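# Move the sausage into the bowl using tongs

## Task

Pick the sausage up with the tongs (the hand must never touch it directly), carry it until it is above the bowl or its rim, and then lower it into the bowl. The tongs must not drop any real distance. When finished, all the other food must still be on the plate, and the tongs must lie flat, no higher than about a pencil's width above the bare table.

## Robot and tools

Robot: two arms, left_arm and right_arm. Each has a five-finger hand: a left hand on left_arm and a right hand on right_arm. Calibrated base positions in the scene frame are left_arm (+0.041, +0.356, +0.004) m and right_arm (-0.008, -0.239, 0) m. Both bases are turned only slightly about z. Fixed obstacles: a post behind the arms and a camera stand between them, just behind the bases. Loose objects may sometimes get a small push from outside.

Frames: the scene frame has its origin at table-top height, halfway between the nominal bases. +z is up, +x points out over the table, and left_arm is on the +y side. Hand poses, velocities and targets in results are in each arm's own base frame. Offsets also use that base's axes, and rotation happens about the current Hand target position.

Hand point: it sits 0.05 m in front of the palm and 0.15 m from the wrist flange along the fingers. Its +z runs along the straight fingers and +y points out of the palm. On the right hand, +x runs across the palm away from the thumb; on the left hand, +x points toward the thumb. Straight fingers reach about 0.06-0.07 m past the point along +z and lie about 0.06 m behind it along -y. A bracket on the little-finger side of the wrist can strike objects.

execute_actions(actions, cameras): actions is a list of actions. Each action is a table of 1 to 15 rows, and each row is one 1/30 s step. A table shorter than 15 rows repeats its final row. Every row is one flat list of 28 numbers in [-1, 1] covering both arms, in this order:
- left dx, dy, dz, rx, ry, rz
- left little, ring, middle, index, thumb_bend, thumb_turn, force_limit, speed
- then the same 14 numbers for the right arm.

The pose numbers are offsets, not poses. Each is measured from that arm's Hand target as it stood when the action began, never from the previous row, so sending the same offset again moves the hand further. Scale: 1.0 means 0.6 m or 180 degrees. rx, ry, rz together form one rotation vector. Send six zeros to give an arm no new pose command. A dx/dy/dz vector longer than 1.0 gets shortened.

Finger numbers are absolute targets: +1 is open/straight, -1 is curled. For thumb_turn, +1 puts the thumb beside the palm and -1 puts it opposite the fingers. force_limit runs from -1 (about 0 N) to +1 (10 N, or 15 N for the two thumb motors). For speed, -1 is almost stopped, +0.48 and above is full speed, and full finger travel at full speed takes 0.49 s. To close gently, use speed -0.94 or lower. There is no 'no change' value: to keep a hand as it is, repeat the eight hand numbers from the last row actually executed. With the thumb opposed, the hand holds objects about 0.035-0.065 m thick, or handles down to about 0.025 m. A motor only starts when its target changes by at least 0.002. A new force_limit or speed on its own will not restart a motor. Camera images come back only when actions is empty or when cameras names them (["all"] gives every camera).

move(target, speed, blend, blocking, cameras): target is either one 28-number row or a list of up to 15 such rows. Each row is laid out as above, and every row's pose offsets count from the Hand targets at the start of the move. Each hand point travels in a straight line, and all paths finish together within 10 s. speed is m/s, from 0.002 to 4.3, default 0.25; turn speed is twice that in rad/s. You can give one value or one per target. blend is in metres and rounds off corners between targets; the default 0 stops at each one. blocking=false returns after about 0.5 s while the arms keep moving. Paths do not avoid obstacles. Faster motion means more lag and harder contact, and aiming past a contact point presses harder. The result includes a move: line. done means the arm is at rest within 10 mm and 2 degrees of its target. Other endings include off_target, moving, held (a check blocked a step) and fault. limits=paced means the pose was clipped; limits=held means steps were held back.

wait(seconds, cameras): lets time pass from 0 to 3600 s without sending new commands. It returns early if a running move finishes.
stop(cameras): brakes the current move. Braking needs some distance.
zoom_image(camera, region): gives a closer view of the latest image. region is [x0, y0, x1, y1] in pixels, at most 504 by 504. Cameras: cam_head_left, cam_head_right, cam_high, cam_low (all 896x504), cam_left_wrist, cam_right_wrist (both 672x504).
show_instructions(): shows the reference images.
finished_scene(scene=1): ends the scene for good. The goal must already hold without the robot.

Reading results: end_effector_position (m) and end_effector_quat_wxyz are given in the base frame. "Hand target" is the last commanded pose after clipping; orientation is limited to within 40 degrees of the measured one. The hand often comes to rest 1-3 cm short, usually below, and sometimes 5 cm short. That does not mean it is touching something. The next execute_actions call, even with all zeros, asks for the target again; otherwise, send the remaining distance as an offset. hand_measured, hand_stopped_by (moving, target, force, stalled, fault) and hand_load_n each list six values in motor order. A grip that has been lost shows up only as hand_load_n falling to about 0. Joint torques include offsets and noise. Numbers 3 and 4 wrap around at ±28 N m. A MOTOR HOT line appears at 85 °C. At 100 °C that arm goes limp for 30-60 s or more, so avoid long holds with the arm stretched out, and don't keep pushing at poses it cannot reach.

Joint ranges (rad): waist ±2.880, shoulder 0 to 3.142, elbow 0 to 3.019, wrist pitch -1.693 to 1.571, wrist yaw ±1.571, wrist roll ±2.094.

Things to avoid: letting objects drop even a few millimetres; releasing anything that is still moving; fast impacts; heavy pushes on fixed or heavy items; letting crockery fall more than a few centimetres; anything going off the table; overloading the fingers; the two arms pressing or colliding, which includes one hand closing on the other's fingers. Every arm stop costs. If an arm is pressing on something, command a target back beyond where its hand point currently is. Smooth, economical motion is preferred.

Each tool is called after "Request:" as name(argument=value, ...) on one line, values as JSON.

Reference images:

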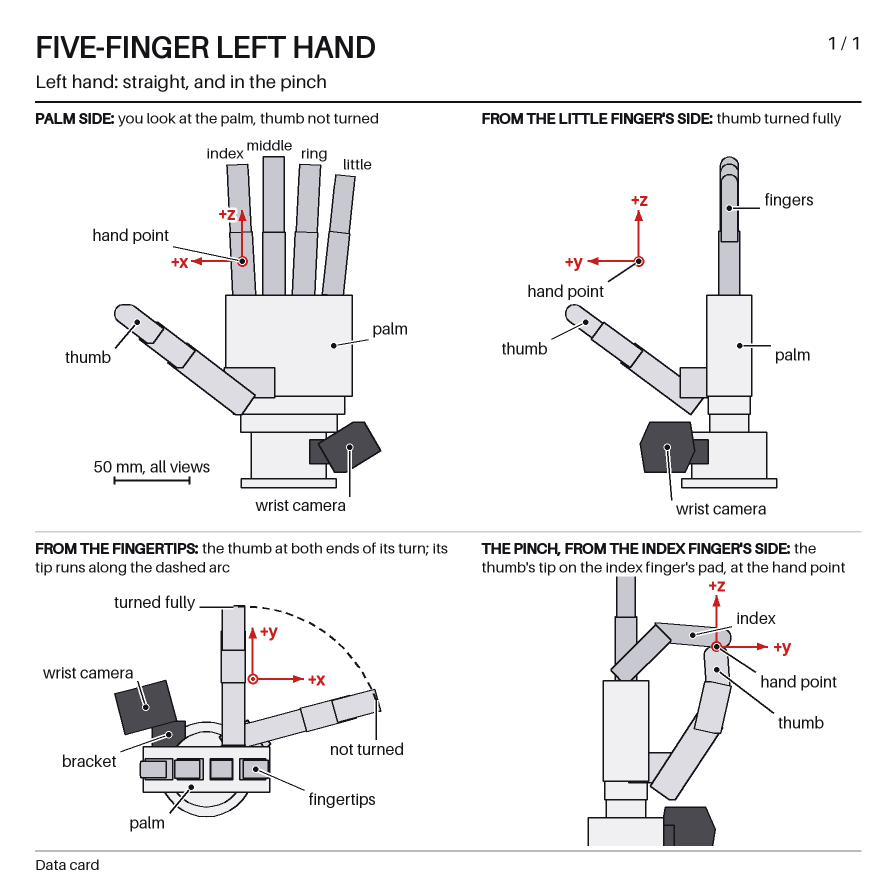

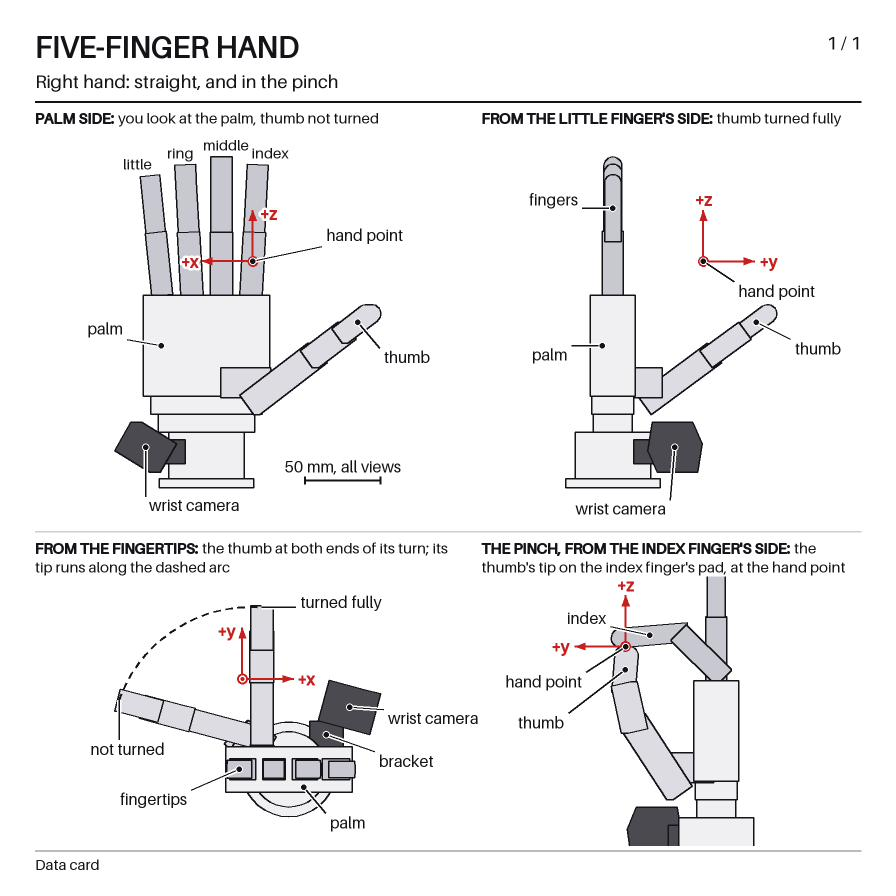

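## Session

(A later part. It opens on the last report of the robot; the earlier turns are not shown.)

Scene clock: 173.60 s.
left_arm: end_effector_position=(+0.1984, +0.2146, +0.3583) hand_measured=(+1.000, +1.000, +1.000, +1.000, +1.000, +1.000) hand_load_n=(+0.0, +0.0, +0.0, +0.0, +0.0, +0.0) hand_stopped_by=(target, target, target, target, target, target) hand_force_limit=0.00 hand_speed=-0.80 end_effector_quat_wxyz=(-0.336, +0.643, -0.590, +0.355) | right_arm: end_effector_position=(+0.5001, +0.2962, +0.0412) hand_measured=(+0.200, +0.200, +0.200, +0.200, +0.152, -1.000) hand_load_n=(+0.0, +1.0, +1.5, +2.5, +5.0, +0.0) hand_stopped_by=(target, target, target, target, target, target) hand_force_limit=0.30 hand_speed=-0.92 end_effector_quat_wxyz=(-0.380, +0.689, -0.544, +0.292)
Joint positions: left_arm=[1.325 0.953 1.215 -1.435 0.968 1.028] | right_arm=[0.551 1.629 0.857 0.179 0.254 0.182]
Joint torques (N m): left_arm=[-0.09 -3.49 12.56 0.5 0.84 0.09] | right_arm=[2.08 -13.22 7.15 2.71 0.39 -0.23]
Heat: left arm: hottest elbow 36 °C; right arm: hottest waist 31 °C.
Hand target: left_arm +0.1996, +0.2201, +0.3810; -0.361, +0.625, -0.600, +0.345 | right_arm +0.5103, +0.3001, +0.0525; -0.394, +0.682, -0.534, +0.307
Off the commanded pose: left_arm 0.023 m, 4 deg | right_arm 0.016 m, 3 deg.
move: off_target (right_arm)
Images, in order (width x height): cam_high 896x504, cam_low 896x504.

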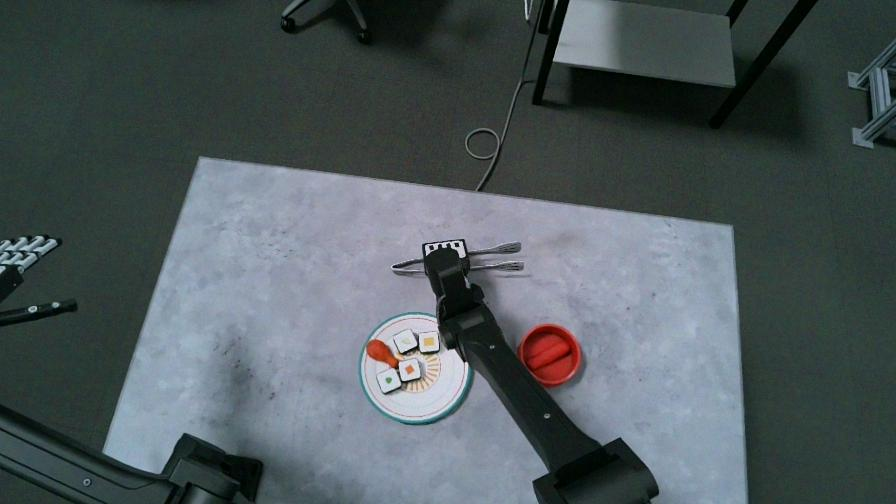

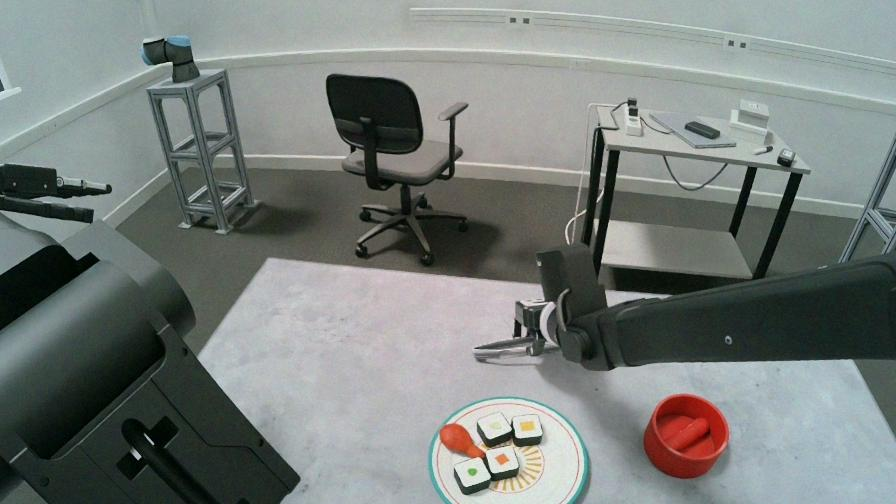

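Request:
wait(seconds=0.1, cameras=["all"])

Request:
zoom_image(camera="cam_head_left", region=[360, 180, 540, 280])

Request:
zoom_image(camera="cam_right_wrist", region=[200, 100, 600, 400])

Request:
zoom_image(camera="cam_high", region=[460, 225, 540, 285])

Scene clock: 174.17 s.
left_arm: end_effector_position=(+0.1984, +0.2146, +0.3583) hand_measured=(+1.000, +1.000, +1.000, +1.000, +1.000, +1.000) hand_load_n=(+0.0, +0.0, +0.0, +0.0, +0.0, +0.0) hand_stopped_by=(target, target, target, target, target, target) hand_force_limit=0.00 hand_speed=-0.80 end_effector_quat_wxyz=(-0.336, +0.643, -0.590, +0.355) | right_arm: end_effector_position=(+0.5001, +0.2962, +0.0412) hand_measured=(+0.200, +0.200, +0.200, +0.200, +0.152, -1.000) hand_load_n=(+0.0, +1.0, +1.5, +2.5, +5.5, +0.0) hand_stopped_by=(target, target, target, target, target, target) hand_force_limit=0.30 hand_speed=-0.92 end_effector_quat_wxyz=(-0.380, +0.689, -0.544, +0.292)
Joint positions: left_arm=[1.325 0.953 1.215 -1.435 0.968 1.028] | right_arm=[0.551 1.629 0.857 0.179 0.254 0.182]
Joint torques (N m): left_arm=[-0.09 -3.6 12.57 0.5 0.84 0.09] | right_arm=[1.61 -13.27 7.2 2.41 0.38 -0.24]
Heat: left arm: hottest elbow 36 °C; right arm: hottest waist 31 °C.
Hand target: left_arm +0.1996, +0.2201, +0.3810; -0.361, +0.625, -0.600, +0.345 | right_arm +0.5103, +0.3001, +0.0525; -0.394, +0.682, -0.534, +0.307
Off the commanded pose: left_arm 0.023 m, 4 deg | right_arm 0.016 m, 3 deg.
wait: 0.10 s; at rest from the start

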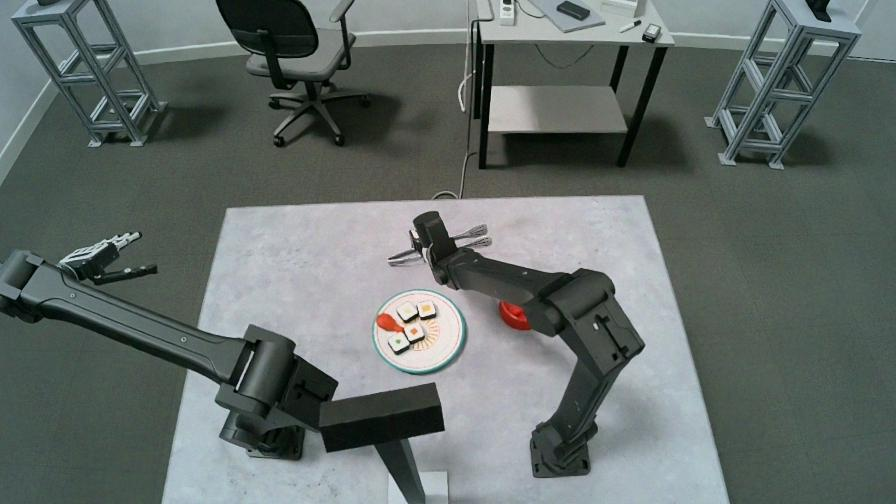

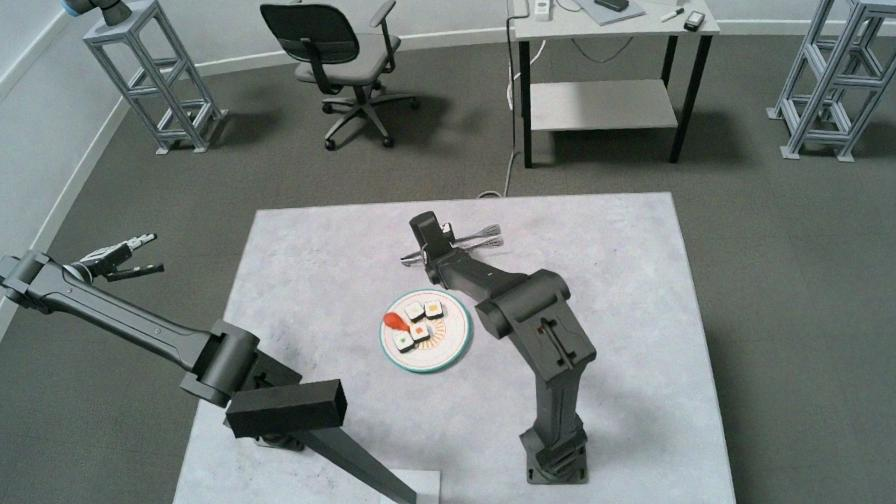

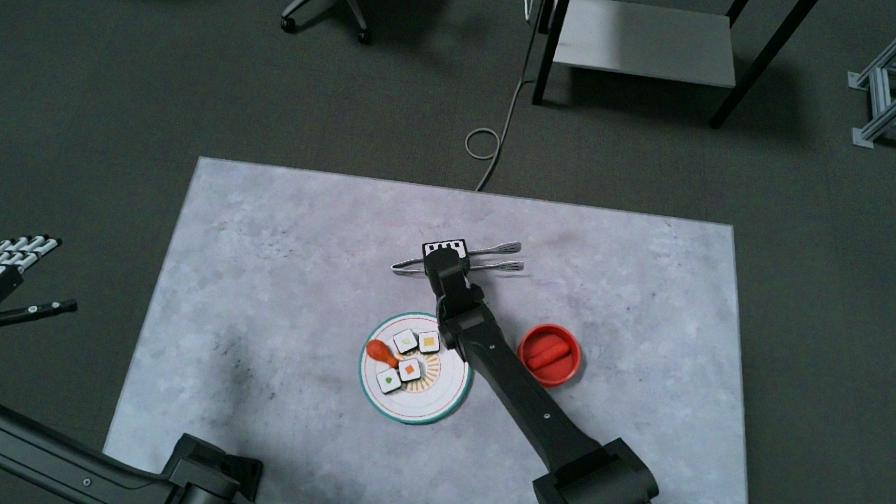

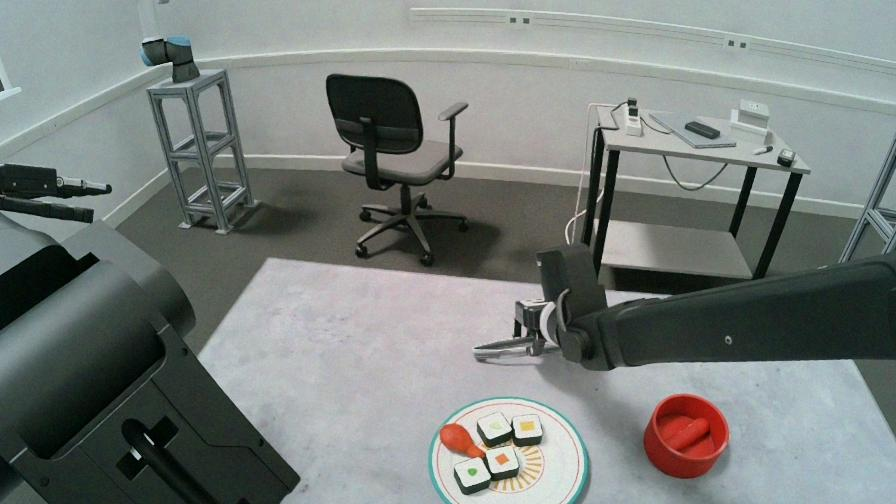

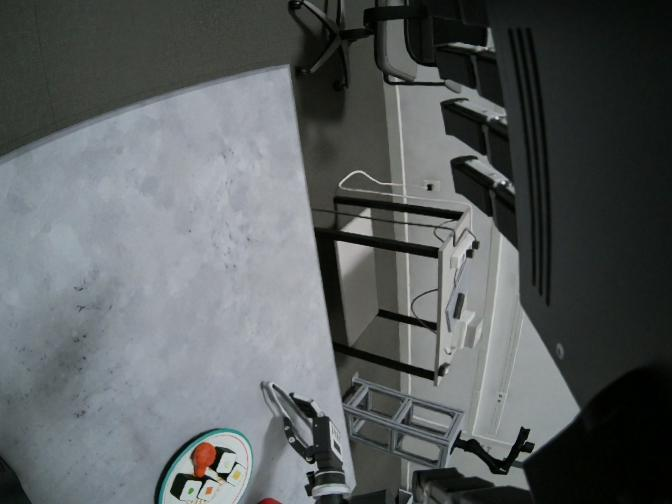

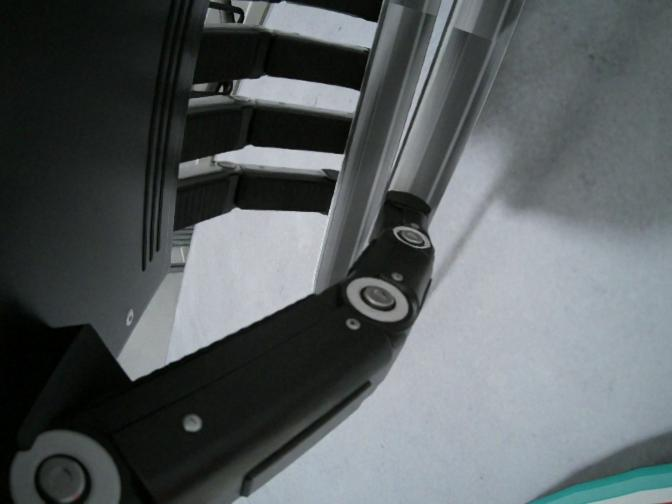

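Scaled by 2.800 from the camera's image (finer frame: 1280x720).

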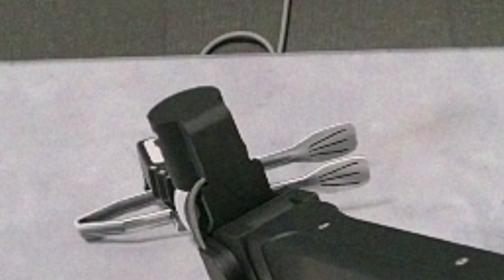

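Scaled by 1.260 from the camera's image (finer frame: 960x720).

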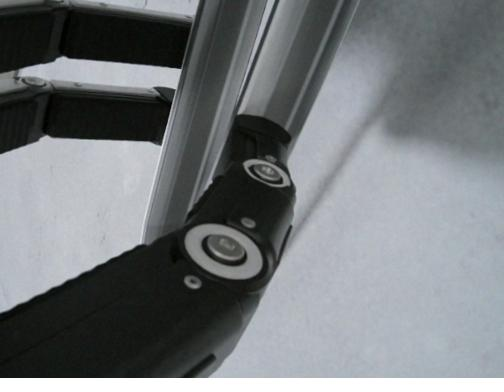

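Scaled by 6.300 from the camera's image (finer frame: 1280x720).

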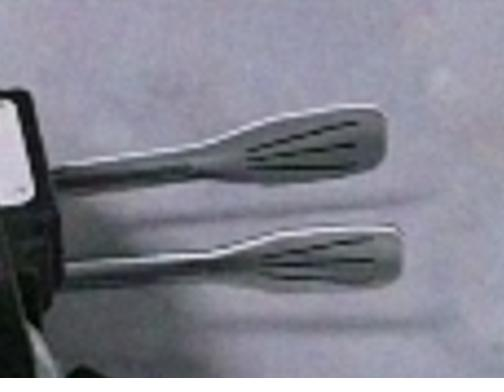

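Request:
zoom_image(camera="cam_high", region=[380, 245, 440, 285])

Request:
zoom_image(camera="cam_low", region=[460, 330, 550, 370])

Scaled by 8.400 from the camera's image (finer frame: 1280x720).

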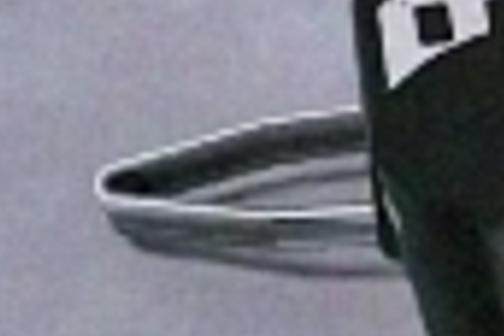

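Scaled by 5.600 from the camera's image (finer frame: 1280x720).

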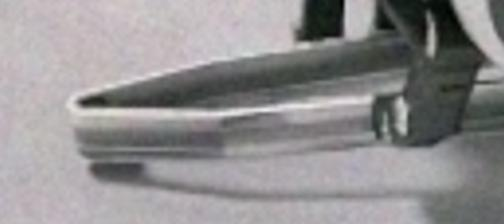

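Request:
move(target=[[0,0,0,0,0,0,1,1,1,1,1,1,0,-0.8,0,0,0,0.018,0.0045,0,0.2,0.2,0.2,0.2,0.15,-1,0.3,-0.92]], speed=0.05, cameras=["cam_low","cam_high"])

Request:
zoom_image(camera="cam_low", region=[460, 330, 550, 370])

Request:
zoom_image(camera="cam_high", region=[380, 245, 440, 285])

Request:
zoom_image(camera="cam_high", region=[460, 225, 540, 285])

Scene clock: 177.73 s.
left_arm: end_effector_position=(+0.1984, +0.2146, +0.3583) hand_measured=(+1.000, +1.000, +1.000, +1.000, +1.000, +1.000) hand_load_n=(+0.0, +0.0, +0.0, +0.0, +0.0, +0.0) hand_stopped_by=(target, target, target, target, target, target) hand_force_limit=0.00 hand_speed=-0.80 end_effector_quat_wxyz=(-0.336, +0.643, -0.590, +0.355) | right_arm: end_effector_position=(+0.4962, +0.3024, +0.0407) hand_measured=(+0.200, +0.200, +0.200, +0.200, +0.152, -1.000) hand_load_n=(+0.0, +1.0, +1.5, +2.5, +5.0, +0.0) hand_stopped_by=(target, target, target, target, target, target) hand_force_limit=0.30 hand_speed=-0.92 end_effector_quat_wxyz=(-0.392, +0.689, -0.542, +0.278)
Joint positions: left_arm=[1.325 0.953 1.215 -1.435 0.968 1.028] | right_arm=[0.551 1.629 0.848 0.197 0.221 0.194]
Joint torques (N m): left_arm=[-0.03 -3.49 12.57 0.51 0.84 0.09] | right_arm=[0.21 -13.51 7.1 2.69 -0.04 0.1]
Heat: left arm: hottest elbow 36 °C; right arm: hottest waist 31 °C.
Hand target: left_arm +0.1996, +0.2201, +0.3810; -0.361, +0.625, -0.600, +0.345 | right_arm +0.5103, +0.3001, +0.0525; -0.409, +0.673, -0.545, +0.287
Off the commanded pose: left_arm 0.023 m, 4 deg | right_arm 0.019 m, 3 deg.
move: off_target (right_arm)
Images, in order (width x height): cam_high 896x504, cam_low 896x504.

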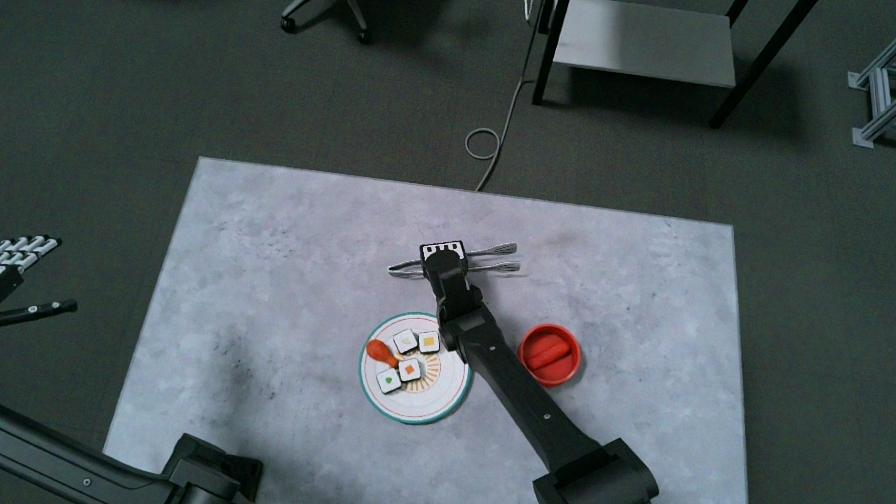

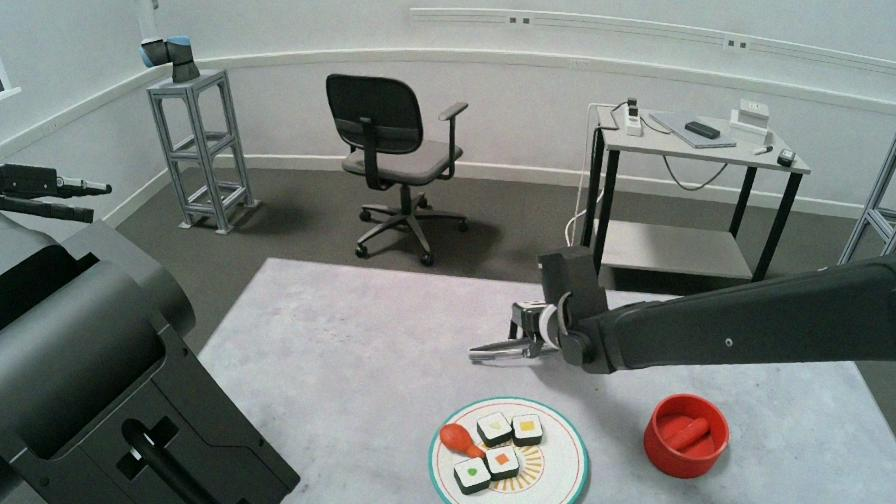

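Scaled by 5.600 from the camera's image (finer frame: 1280x720).

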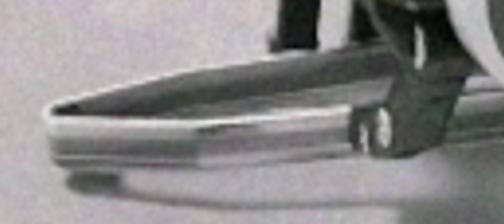

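Scaled by 8.400 from the camera's image (finer frame: 1280x720).

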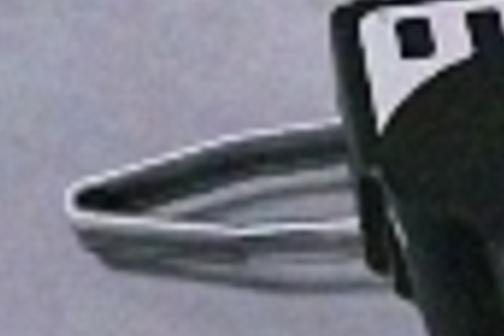

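Scaled by 6.300 from the camera's image (finer frame: 1280x720).

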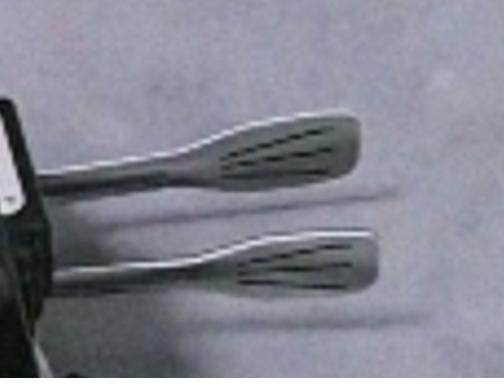

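Request:
move(target=[[0,0,0,0,0,0,1,1,1,1,1,1,0,-0.8,0,0,0.008,0.0133,-0.054,0,0.2,0.2,0.2,0.2,0.15,-1,0.3,-0.92]], speed=0.08, cameras=["cam_low","cam_high"])

Request:
zoom_image(camera="cam_low", region=[460, 330, 550, 370])

Request:
zoom_image(camera="cam_high", region=[380, 245, 440, 285])

Request:
zoom_image(camera="cam_high", region=[460, 225, 540, 285])

Scene clock: 181.93 s.
left_arm: end_effector_position=(+0.1984, +0.2146, +0.3583) hand_measured=(+1.000, +1.000, +1.000, +1.000, +1.000, +1.000) hand_load_n=(+0.0, +0.0, -0.5, +0.0, +0.0, +0.0) hand_stopped_by=(target, target, target, target, target, target) hand_force_limit=0.00 hand_speed=-0.80 end_effector_quat_wxyz=(-0.336, +0.643, -0.590, +0.355) | right_arm: end_effector_position=(+0.5007, +0.2982, +0.0455) hand_measured=(+0.200, +0.200, +0.200, +0.200, +0.152, -1.000) hand_load_n=(+0.0, +1.0, +1.5, +2.5, +5.5, +0.0) hand_stopped_by=(target, target, target, target, target, target) hand_force_limit=0.30 hand_speed=-0.92 end_effector_quat_wxyz=(-0.455, +0.647, -0.524, +0.316)
Joint positions: left_arm=[1.325 0.953 1.215 -1.435 0.968 1.028] | right_arm=[0.551 1.645 0.742 0.493 0.247 0.18]
Joint torques (N m): left_arm=[-0.03 -3.49 12.57 0.53 0.84 0.09] | right_arm=[1.03 -12.92 6.49 2.66 0.35 -0.22]
Heat: left arm: hottest elbow 36 °C; right arm: hottest waist 31 °C.
Hand target: left_arm +0.1996, +0.2201, +0.3810; -0.361, +0.625, -0.600, +0.345 | right_arm +0.5103, +0.3001, +0.0573; -0.468, +0.638, -0.514, +0.332
Off the commanded pose: left_arm 0.023 m, 4 deg | right_arm 0.015 m, 3 deg.
move: off_target (right_arm)
Images, in order (width x height): cam_high 896x504, cam_low 896x504.

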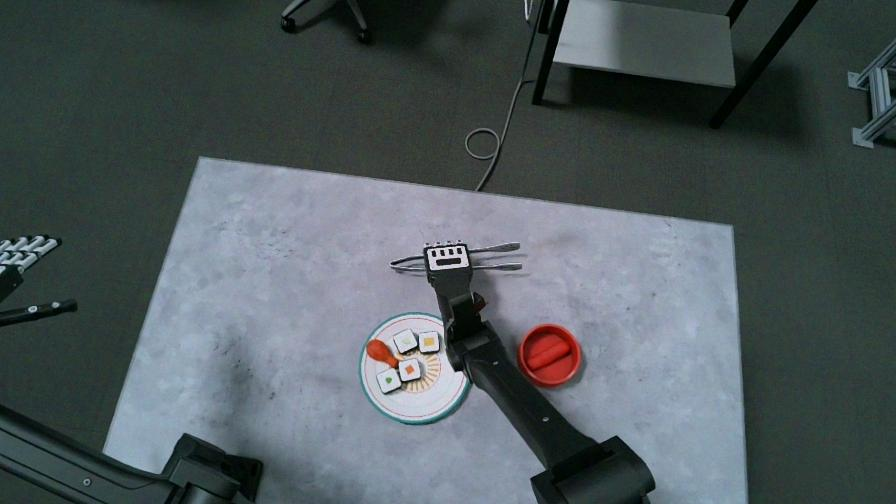

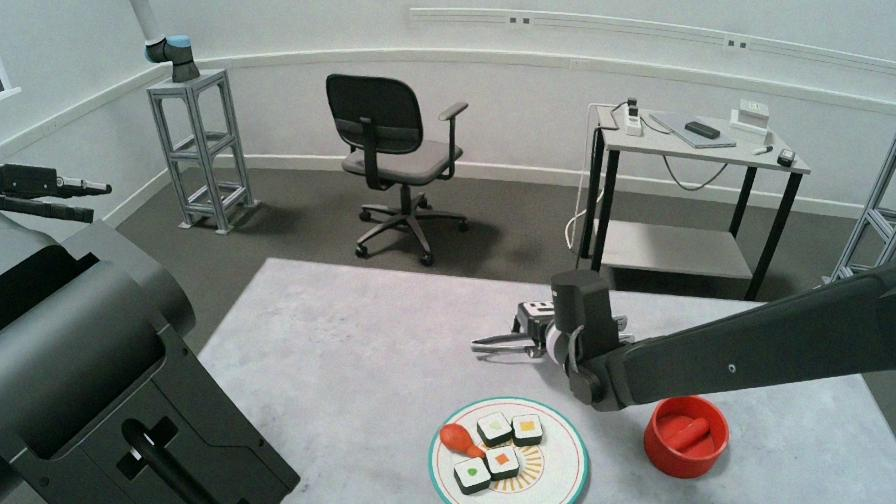

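Scaled by 5.600 from the camera's image (finer frame: 1280x720).

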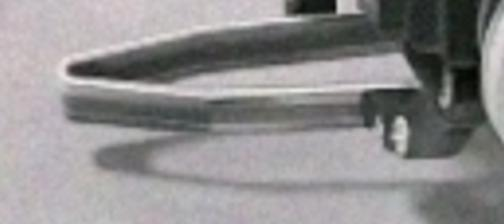

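Scaled by 8.400 from the camera's image (finer frame: 1280x720).

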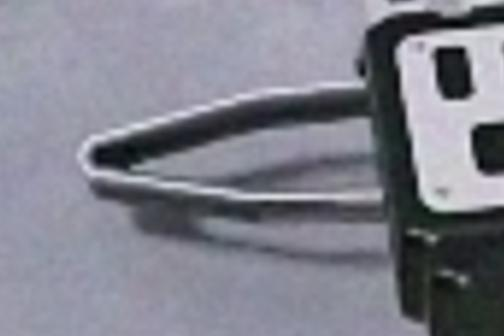

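Scaled by 6.300 from the camera's image (finer frame: 1280x720).

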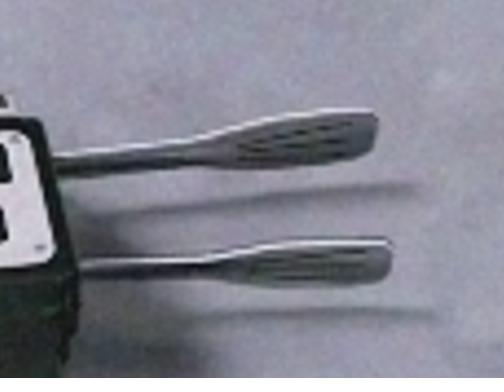

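Request:
move(target=[[0,0,0,0,0,0,1,1,1,1,1,1,0,-0.8,0,0,-0.01,0.009,0.002,0,0.2,0.2,0.2,0.2,0.15,-1,0.3,-0.92]], speed=0.08, cameras=["cam_low","cam_high"])

Request:
zoom_image(camera="cam_low", region=[460, 330, 550, 370])

Request:
zoom_image(camera="cam_high", region=[380, 245, 440, 285])

Request:
zoom_image(camera="cam_high", region=[460, 225, 540, 285])

Scene clock: 183.87 s.
left_arm: end_effector_position=(+0.1984, +0.2146, +0.3583) hand_measured=(+1.000, +1.000, +1.000, +1.000, +1.000, +1.000) hand_load_n=(+0.0, -0.5, +0.0, +0.0, +0.0, +0.0) hand_stopped_by=(target, target, target, target, target, target) hand_force_limit=0.00 hand_speed=-0.80 end_effector_quat_wxyz=(-0.336, +0.643, -0.590, +0.355) | right_arm: end_effector_position=(+0.4992, +0.2988, +0.0371) hand_measured=(+0.200, +0.200, +0.200, +0.200, +0.152, -1.000) hand_load_n=(+0.0, +1.0, +1.5, +2.5, +5.0, +0.0) hand_stopped_by=(target, target, target, target, target, target) hand_force_limit=0.30 hand_speed=-0.92 end_effector_quat_wxyz=(-0.457, +0.648, -0.523, +0.314)
Joint positions: left_arm=[1.325 0.953 1.215 -1.435 0.968 1.028] | right_arm=[0.551 1.665 0.734 0.521 0.241 0.18]
Joint torques (N m): left_arm=[-0.03 -3.6 12.59 0.5 0.84 0.09] | right_arm=[1.2 -12.92 6.32 2.74 -0.11 0.06]
Heat: left arm: hottest elbow 36 °C; right arm: hottest waist 31 °C.
Hand target: left_arm +0.1996, +0.2201, +0.3810; -0.361, +0.625, -0.600, +0.345 | right_arm +0.5103, +0.3001, +0.0513; -0.475, +0.632, -0.520, +0.323
Off the commanded pose: left_arm 0.023 m, 4 deg | right_arm 0.018 m, 3 deg.
move: off_target (right_arm)
Images, in order (width x height): cam_high 896x504, cam_low 896x504.

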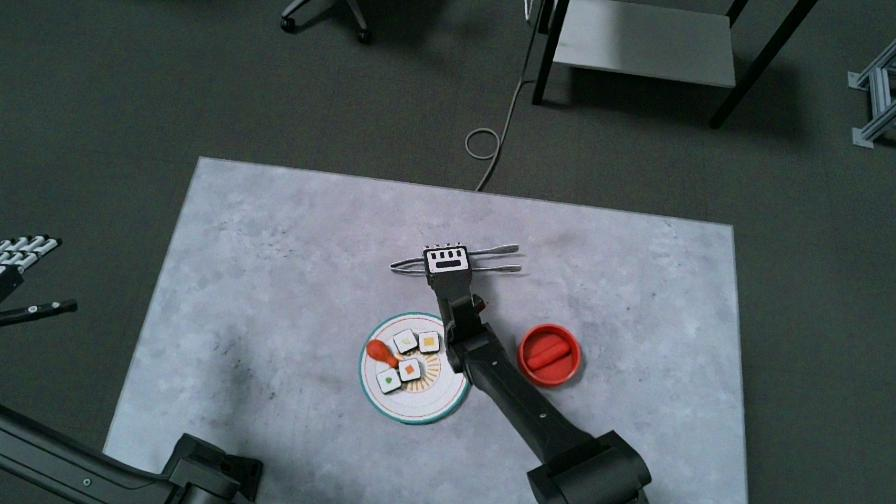

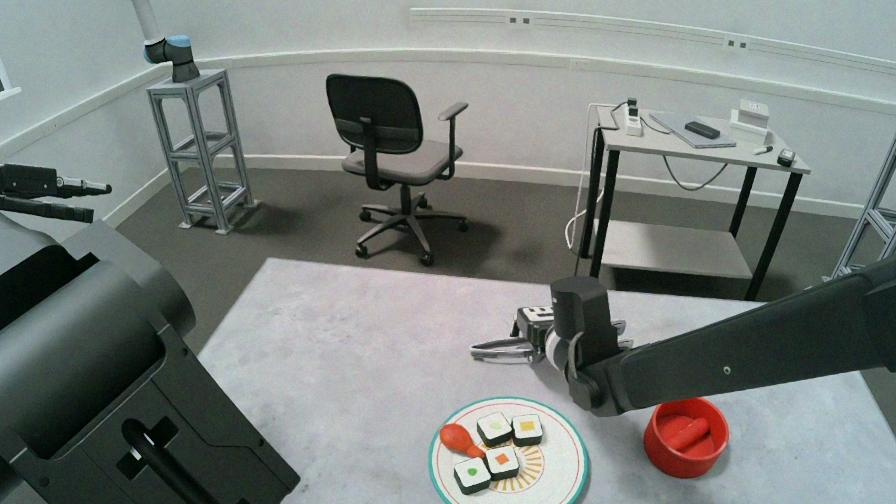

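Scaled by 5.600 from the camera's image (finer frame: 1280x720).

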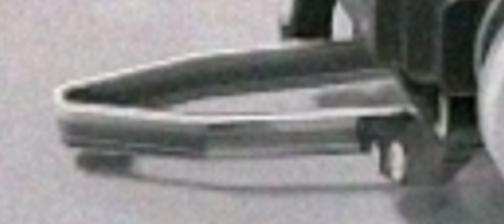

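Scaled by 8.400 from the camera's image (finer frame: 1280x720).

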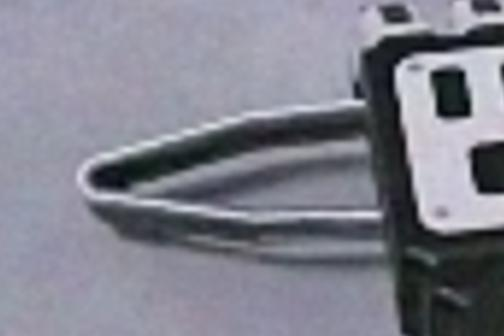

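Scaled by 6.300 from the camera's image (finer frame: 1280x720).

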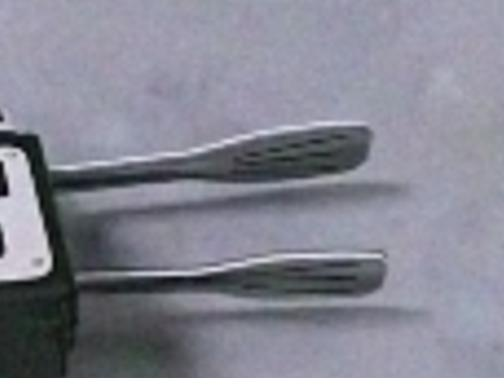

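Request:
move(target=[[0,0,0,0,0,0,1,1,1,1,1,1,0,-0.8,0,0,0,0.015,0.0037,0,0.2,0.2,0.2,0.2,0.15,-1,0.3,-0.92]], speed=0.08, cameras=["cam_low","cam_high"])

Request:
zoom_image(camera="cam_low", region=[460, 330, 550, 370])

Request:
zoom_image(camera="cam_high", region=[380, 245, 440, 285])

Request:
zoom_image(camera="cam_high", region=[460, 225, 540, 285])

Scene clock: 185.67 s.
left_arm: end_effector_position=(+0.1984, +0.2146, +0.3583) hand_measured=(+1.000, +1.000, +1.000, +1.000, +1.000, +1.000) hand_load_n=(+0.0, -0.5, +0.0, +0.0, +0.0, +0.0) hand_stopped_by=(target, target, target, target, target, target) hand_force_limit=0.00 hand_speed=-0.80 end_effector_quat_wxyz=(-0.336, +0.643, -0.590, +0.355) | right_arm: end_effector_position=(+0.4964, +0.3050, +0.0394) hand_measured=(+0.200, +0.200, +0.200, +0.200, +0.152, -1.000) hand_load_n=(+0.0, +1.0, +1.5, +2.5, +5.5, +0.0) hand_stopped_by=(target, target, target, target, target, target) hand_force_limit=0.30 hand_speed=-0.92 end_effector_quat_wxyz=(-0.472, +0.641, -0.528, +0.296)
Joint positions: left_arm=[1.325 0.953 1.215 -1.435 0.968 1.028] | right_arm=[0.549 1.665 0.728 0.538 0.211 0.217]
Joint torques (N m): left_arm=[-0.09 -3.49 12.56 0.51 0.84 0.09] | right_arm=[0.09 -12.63 6.23 2.69 -0.1 0.11]
Heat: left arm: hottest elbow 36 °C; right arm: hottest waist 31 °C.
Hand target: left_arm +0.1996, +0.2201, +0.3810; -0.361, +0.625, -0.600, +0.345 | right_arm +0.5103, +0.3001, +0.0513; -0.487, +0.622, -0.531, +0.307
Off the commanded pose: left_arm 0.023 m, 4 deg | right_arm 0.019 m, 3 deg.
move: off_target (right_arm)
Images, in order (width x height): cam_high 896x504, cam_low 896x504.

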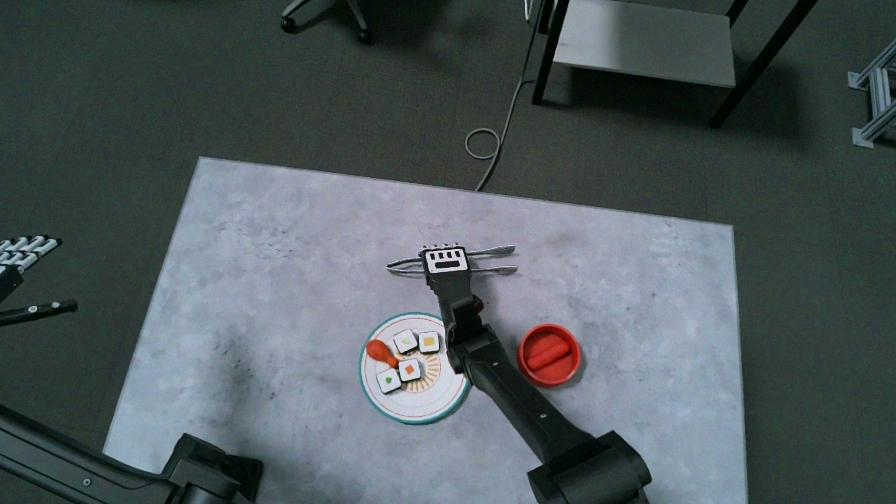

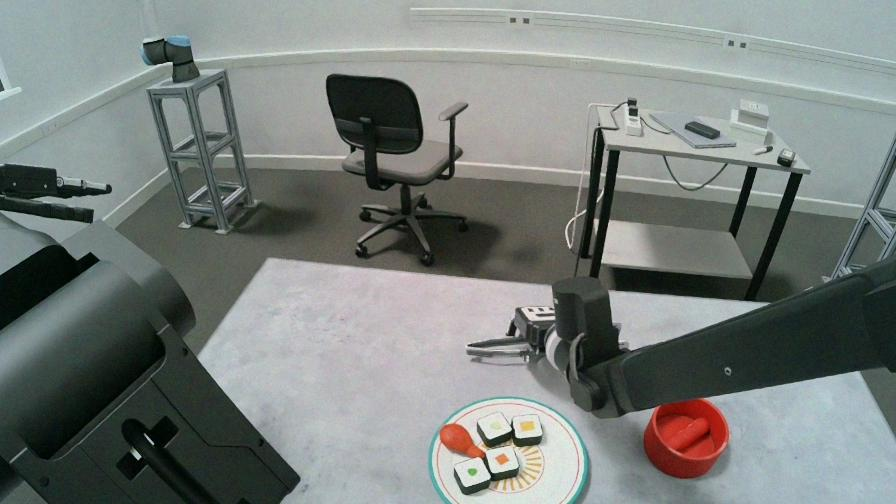

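Scaled by 5.600 from the camera's image (finer frame: 1280x720).

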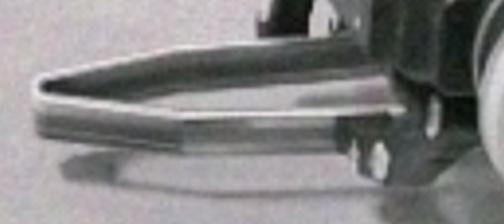

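Scaled by 8.400 from the camera's image (finer frame: 1280x720).

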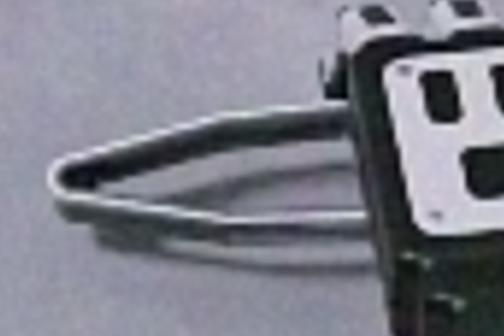

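Scaled by 6.300 from the camera's image (finer frame: 1280x720).

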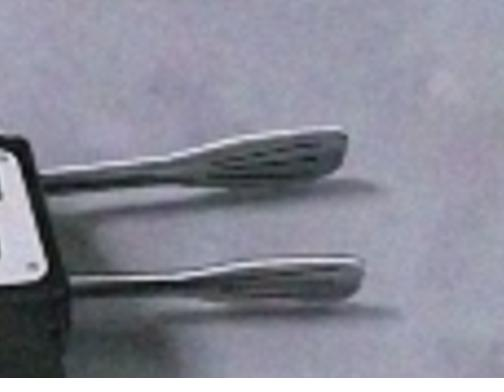

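Request:
move(target=[[0,0,0,0,0,0,1,1,1,1,1,1,0,-0.8,0,0,-0.009,0,0,0,0.2,0.2,0.2,0.2,0.15,-1,0.3,-0.92]], speed=0.03, cameras=["cam_low","cam_high"])

Request:
zoom_image(camera="cam_low", region=[460, 330, 550, 370])

Request:
zoom_image(camera="cam_high", region=[380, 245, 440, 285])

Request:
zoom_image(camera="cam_high", region=[460, 225, 540, 285])

Scene clock: 187.23 s.
left_arm: end_effector_position=(+0.1984, +0.2146, +0.3583) hand_measured=(+1.000, +1.000, +1.000, +1.000, +1.000, +1.000) hand_load_n=(+0.0, +0.0, +0.0, +0.0, +0.0, +0.0) hand_stopped_by=(target, target, target, target, target, target) hand_force_limit=0.00 hand_speed=-0.80 end_effector_quat_wxyz=(-0.336, +0.643, -0.590, +0.355) | right_arm: end_effector_position=(+0.4971, +0.3047, +0.0339) hand_measured=(+0.200, +0.200, +0.200, +0.200, +0.152, -1.000) hand_load_n=(+0.5, +1.0, +1.5, +2.5, +5.5, +0.0) hand_stopped_by=(target, target, target, target, target, target) hand_force_limit=0.30 hand_speed=-0.92 end_effector_quat_wxyz=(-0.471, +0.644, -0.524, +0.299)
Joint positions: left_arm=[1.325 0.953 1.215 -1.435 0.968 1.028] | right_arm=[0.549 1.68 0.726 0.556 0.211 0.205]
Joint torques (N m): left_arm=[-0.15 -3.55 12.57 0.5 0.84 0.09] | right_arm=[0.09 -12.92 6.02 2.82 -0.06 0.08]
Heat: left arm: hottest elbow 36 °C; right arm: hottest waist 31 °C.
Hand target: left_arm +0.1996, +0.2201, +0.3810; -0.361, +0.625, -0.600, +0.345 | right_arm +0.5103, +0.3001, +0.0459; -0.487, +0.622, -0.531, +0.307
Off the commanded pose: left_arm 0.023 m, 4 deg | right_arm 0.018 m, 3 deg.
move: off_target (right_arm)
Images, in order (width x height): cam_high 896x504, cam_low 896x504.

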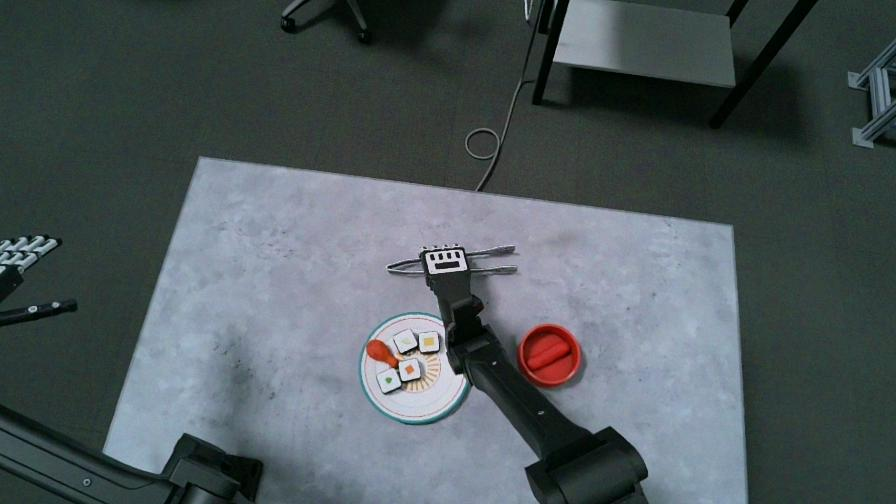

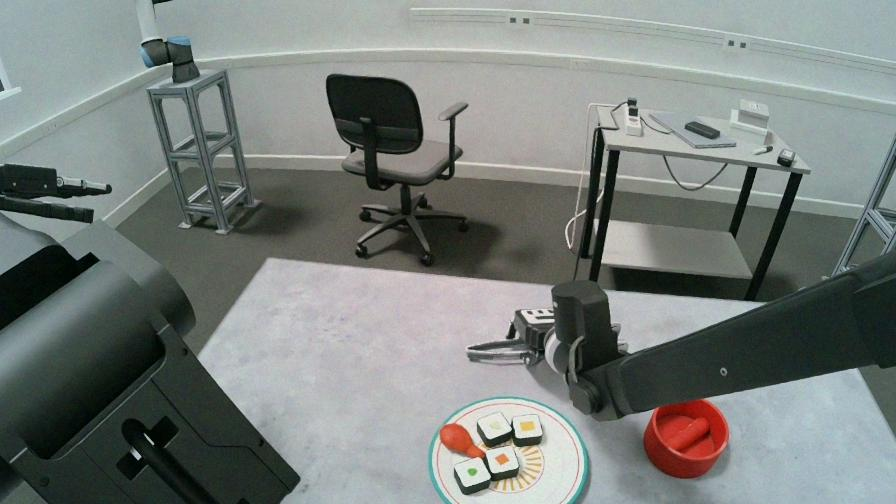

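Scaled by 5.600 from the camera's image (finer frame: 1280x720).

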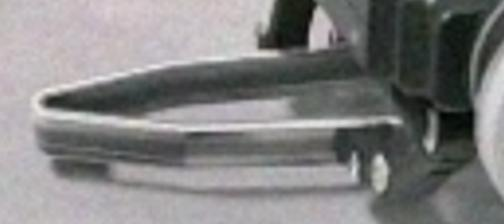

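Scaled by 8.400 from the camera's image (finer frame: 1280x720).

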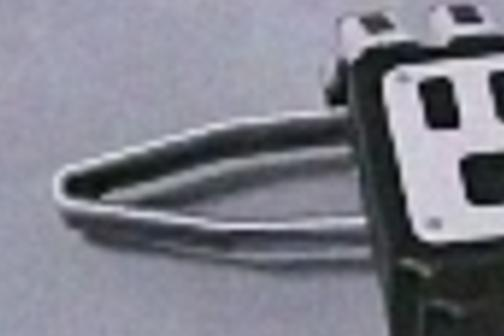

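Scaled by 6.300 from the camera's image (finer frame: 1280x720).

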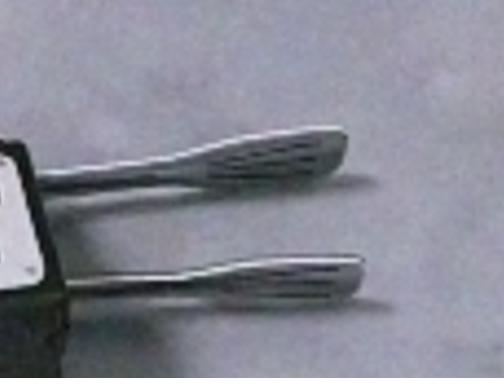

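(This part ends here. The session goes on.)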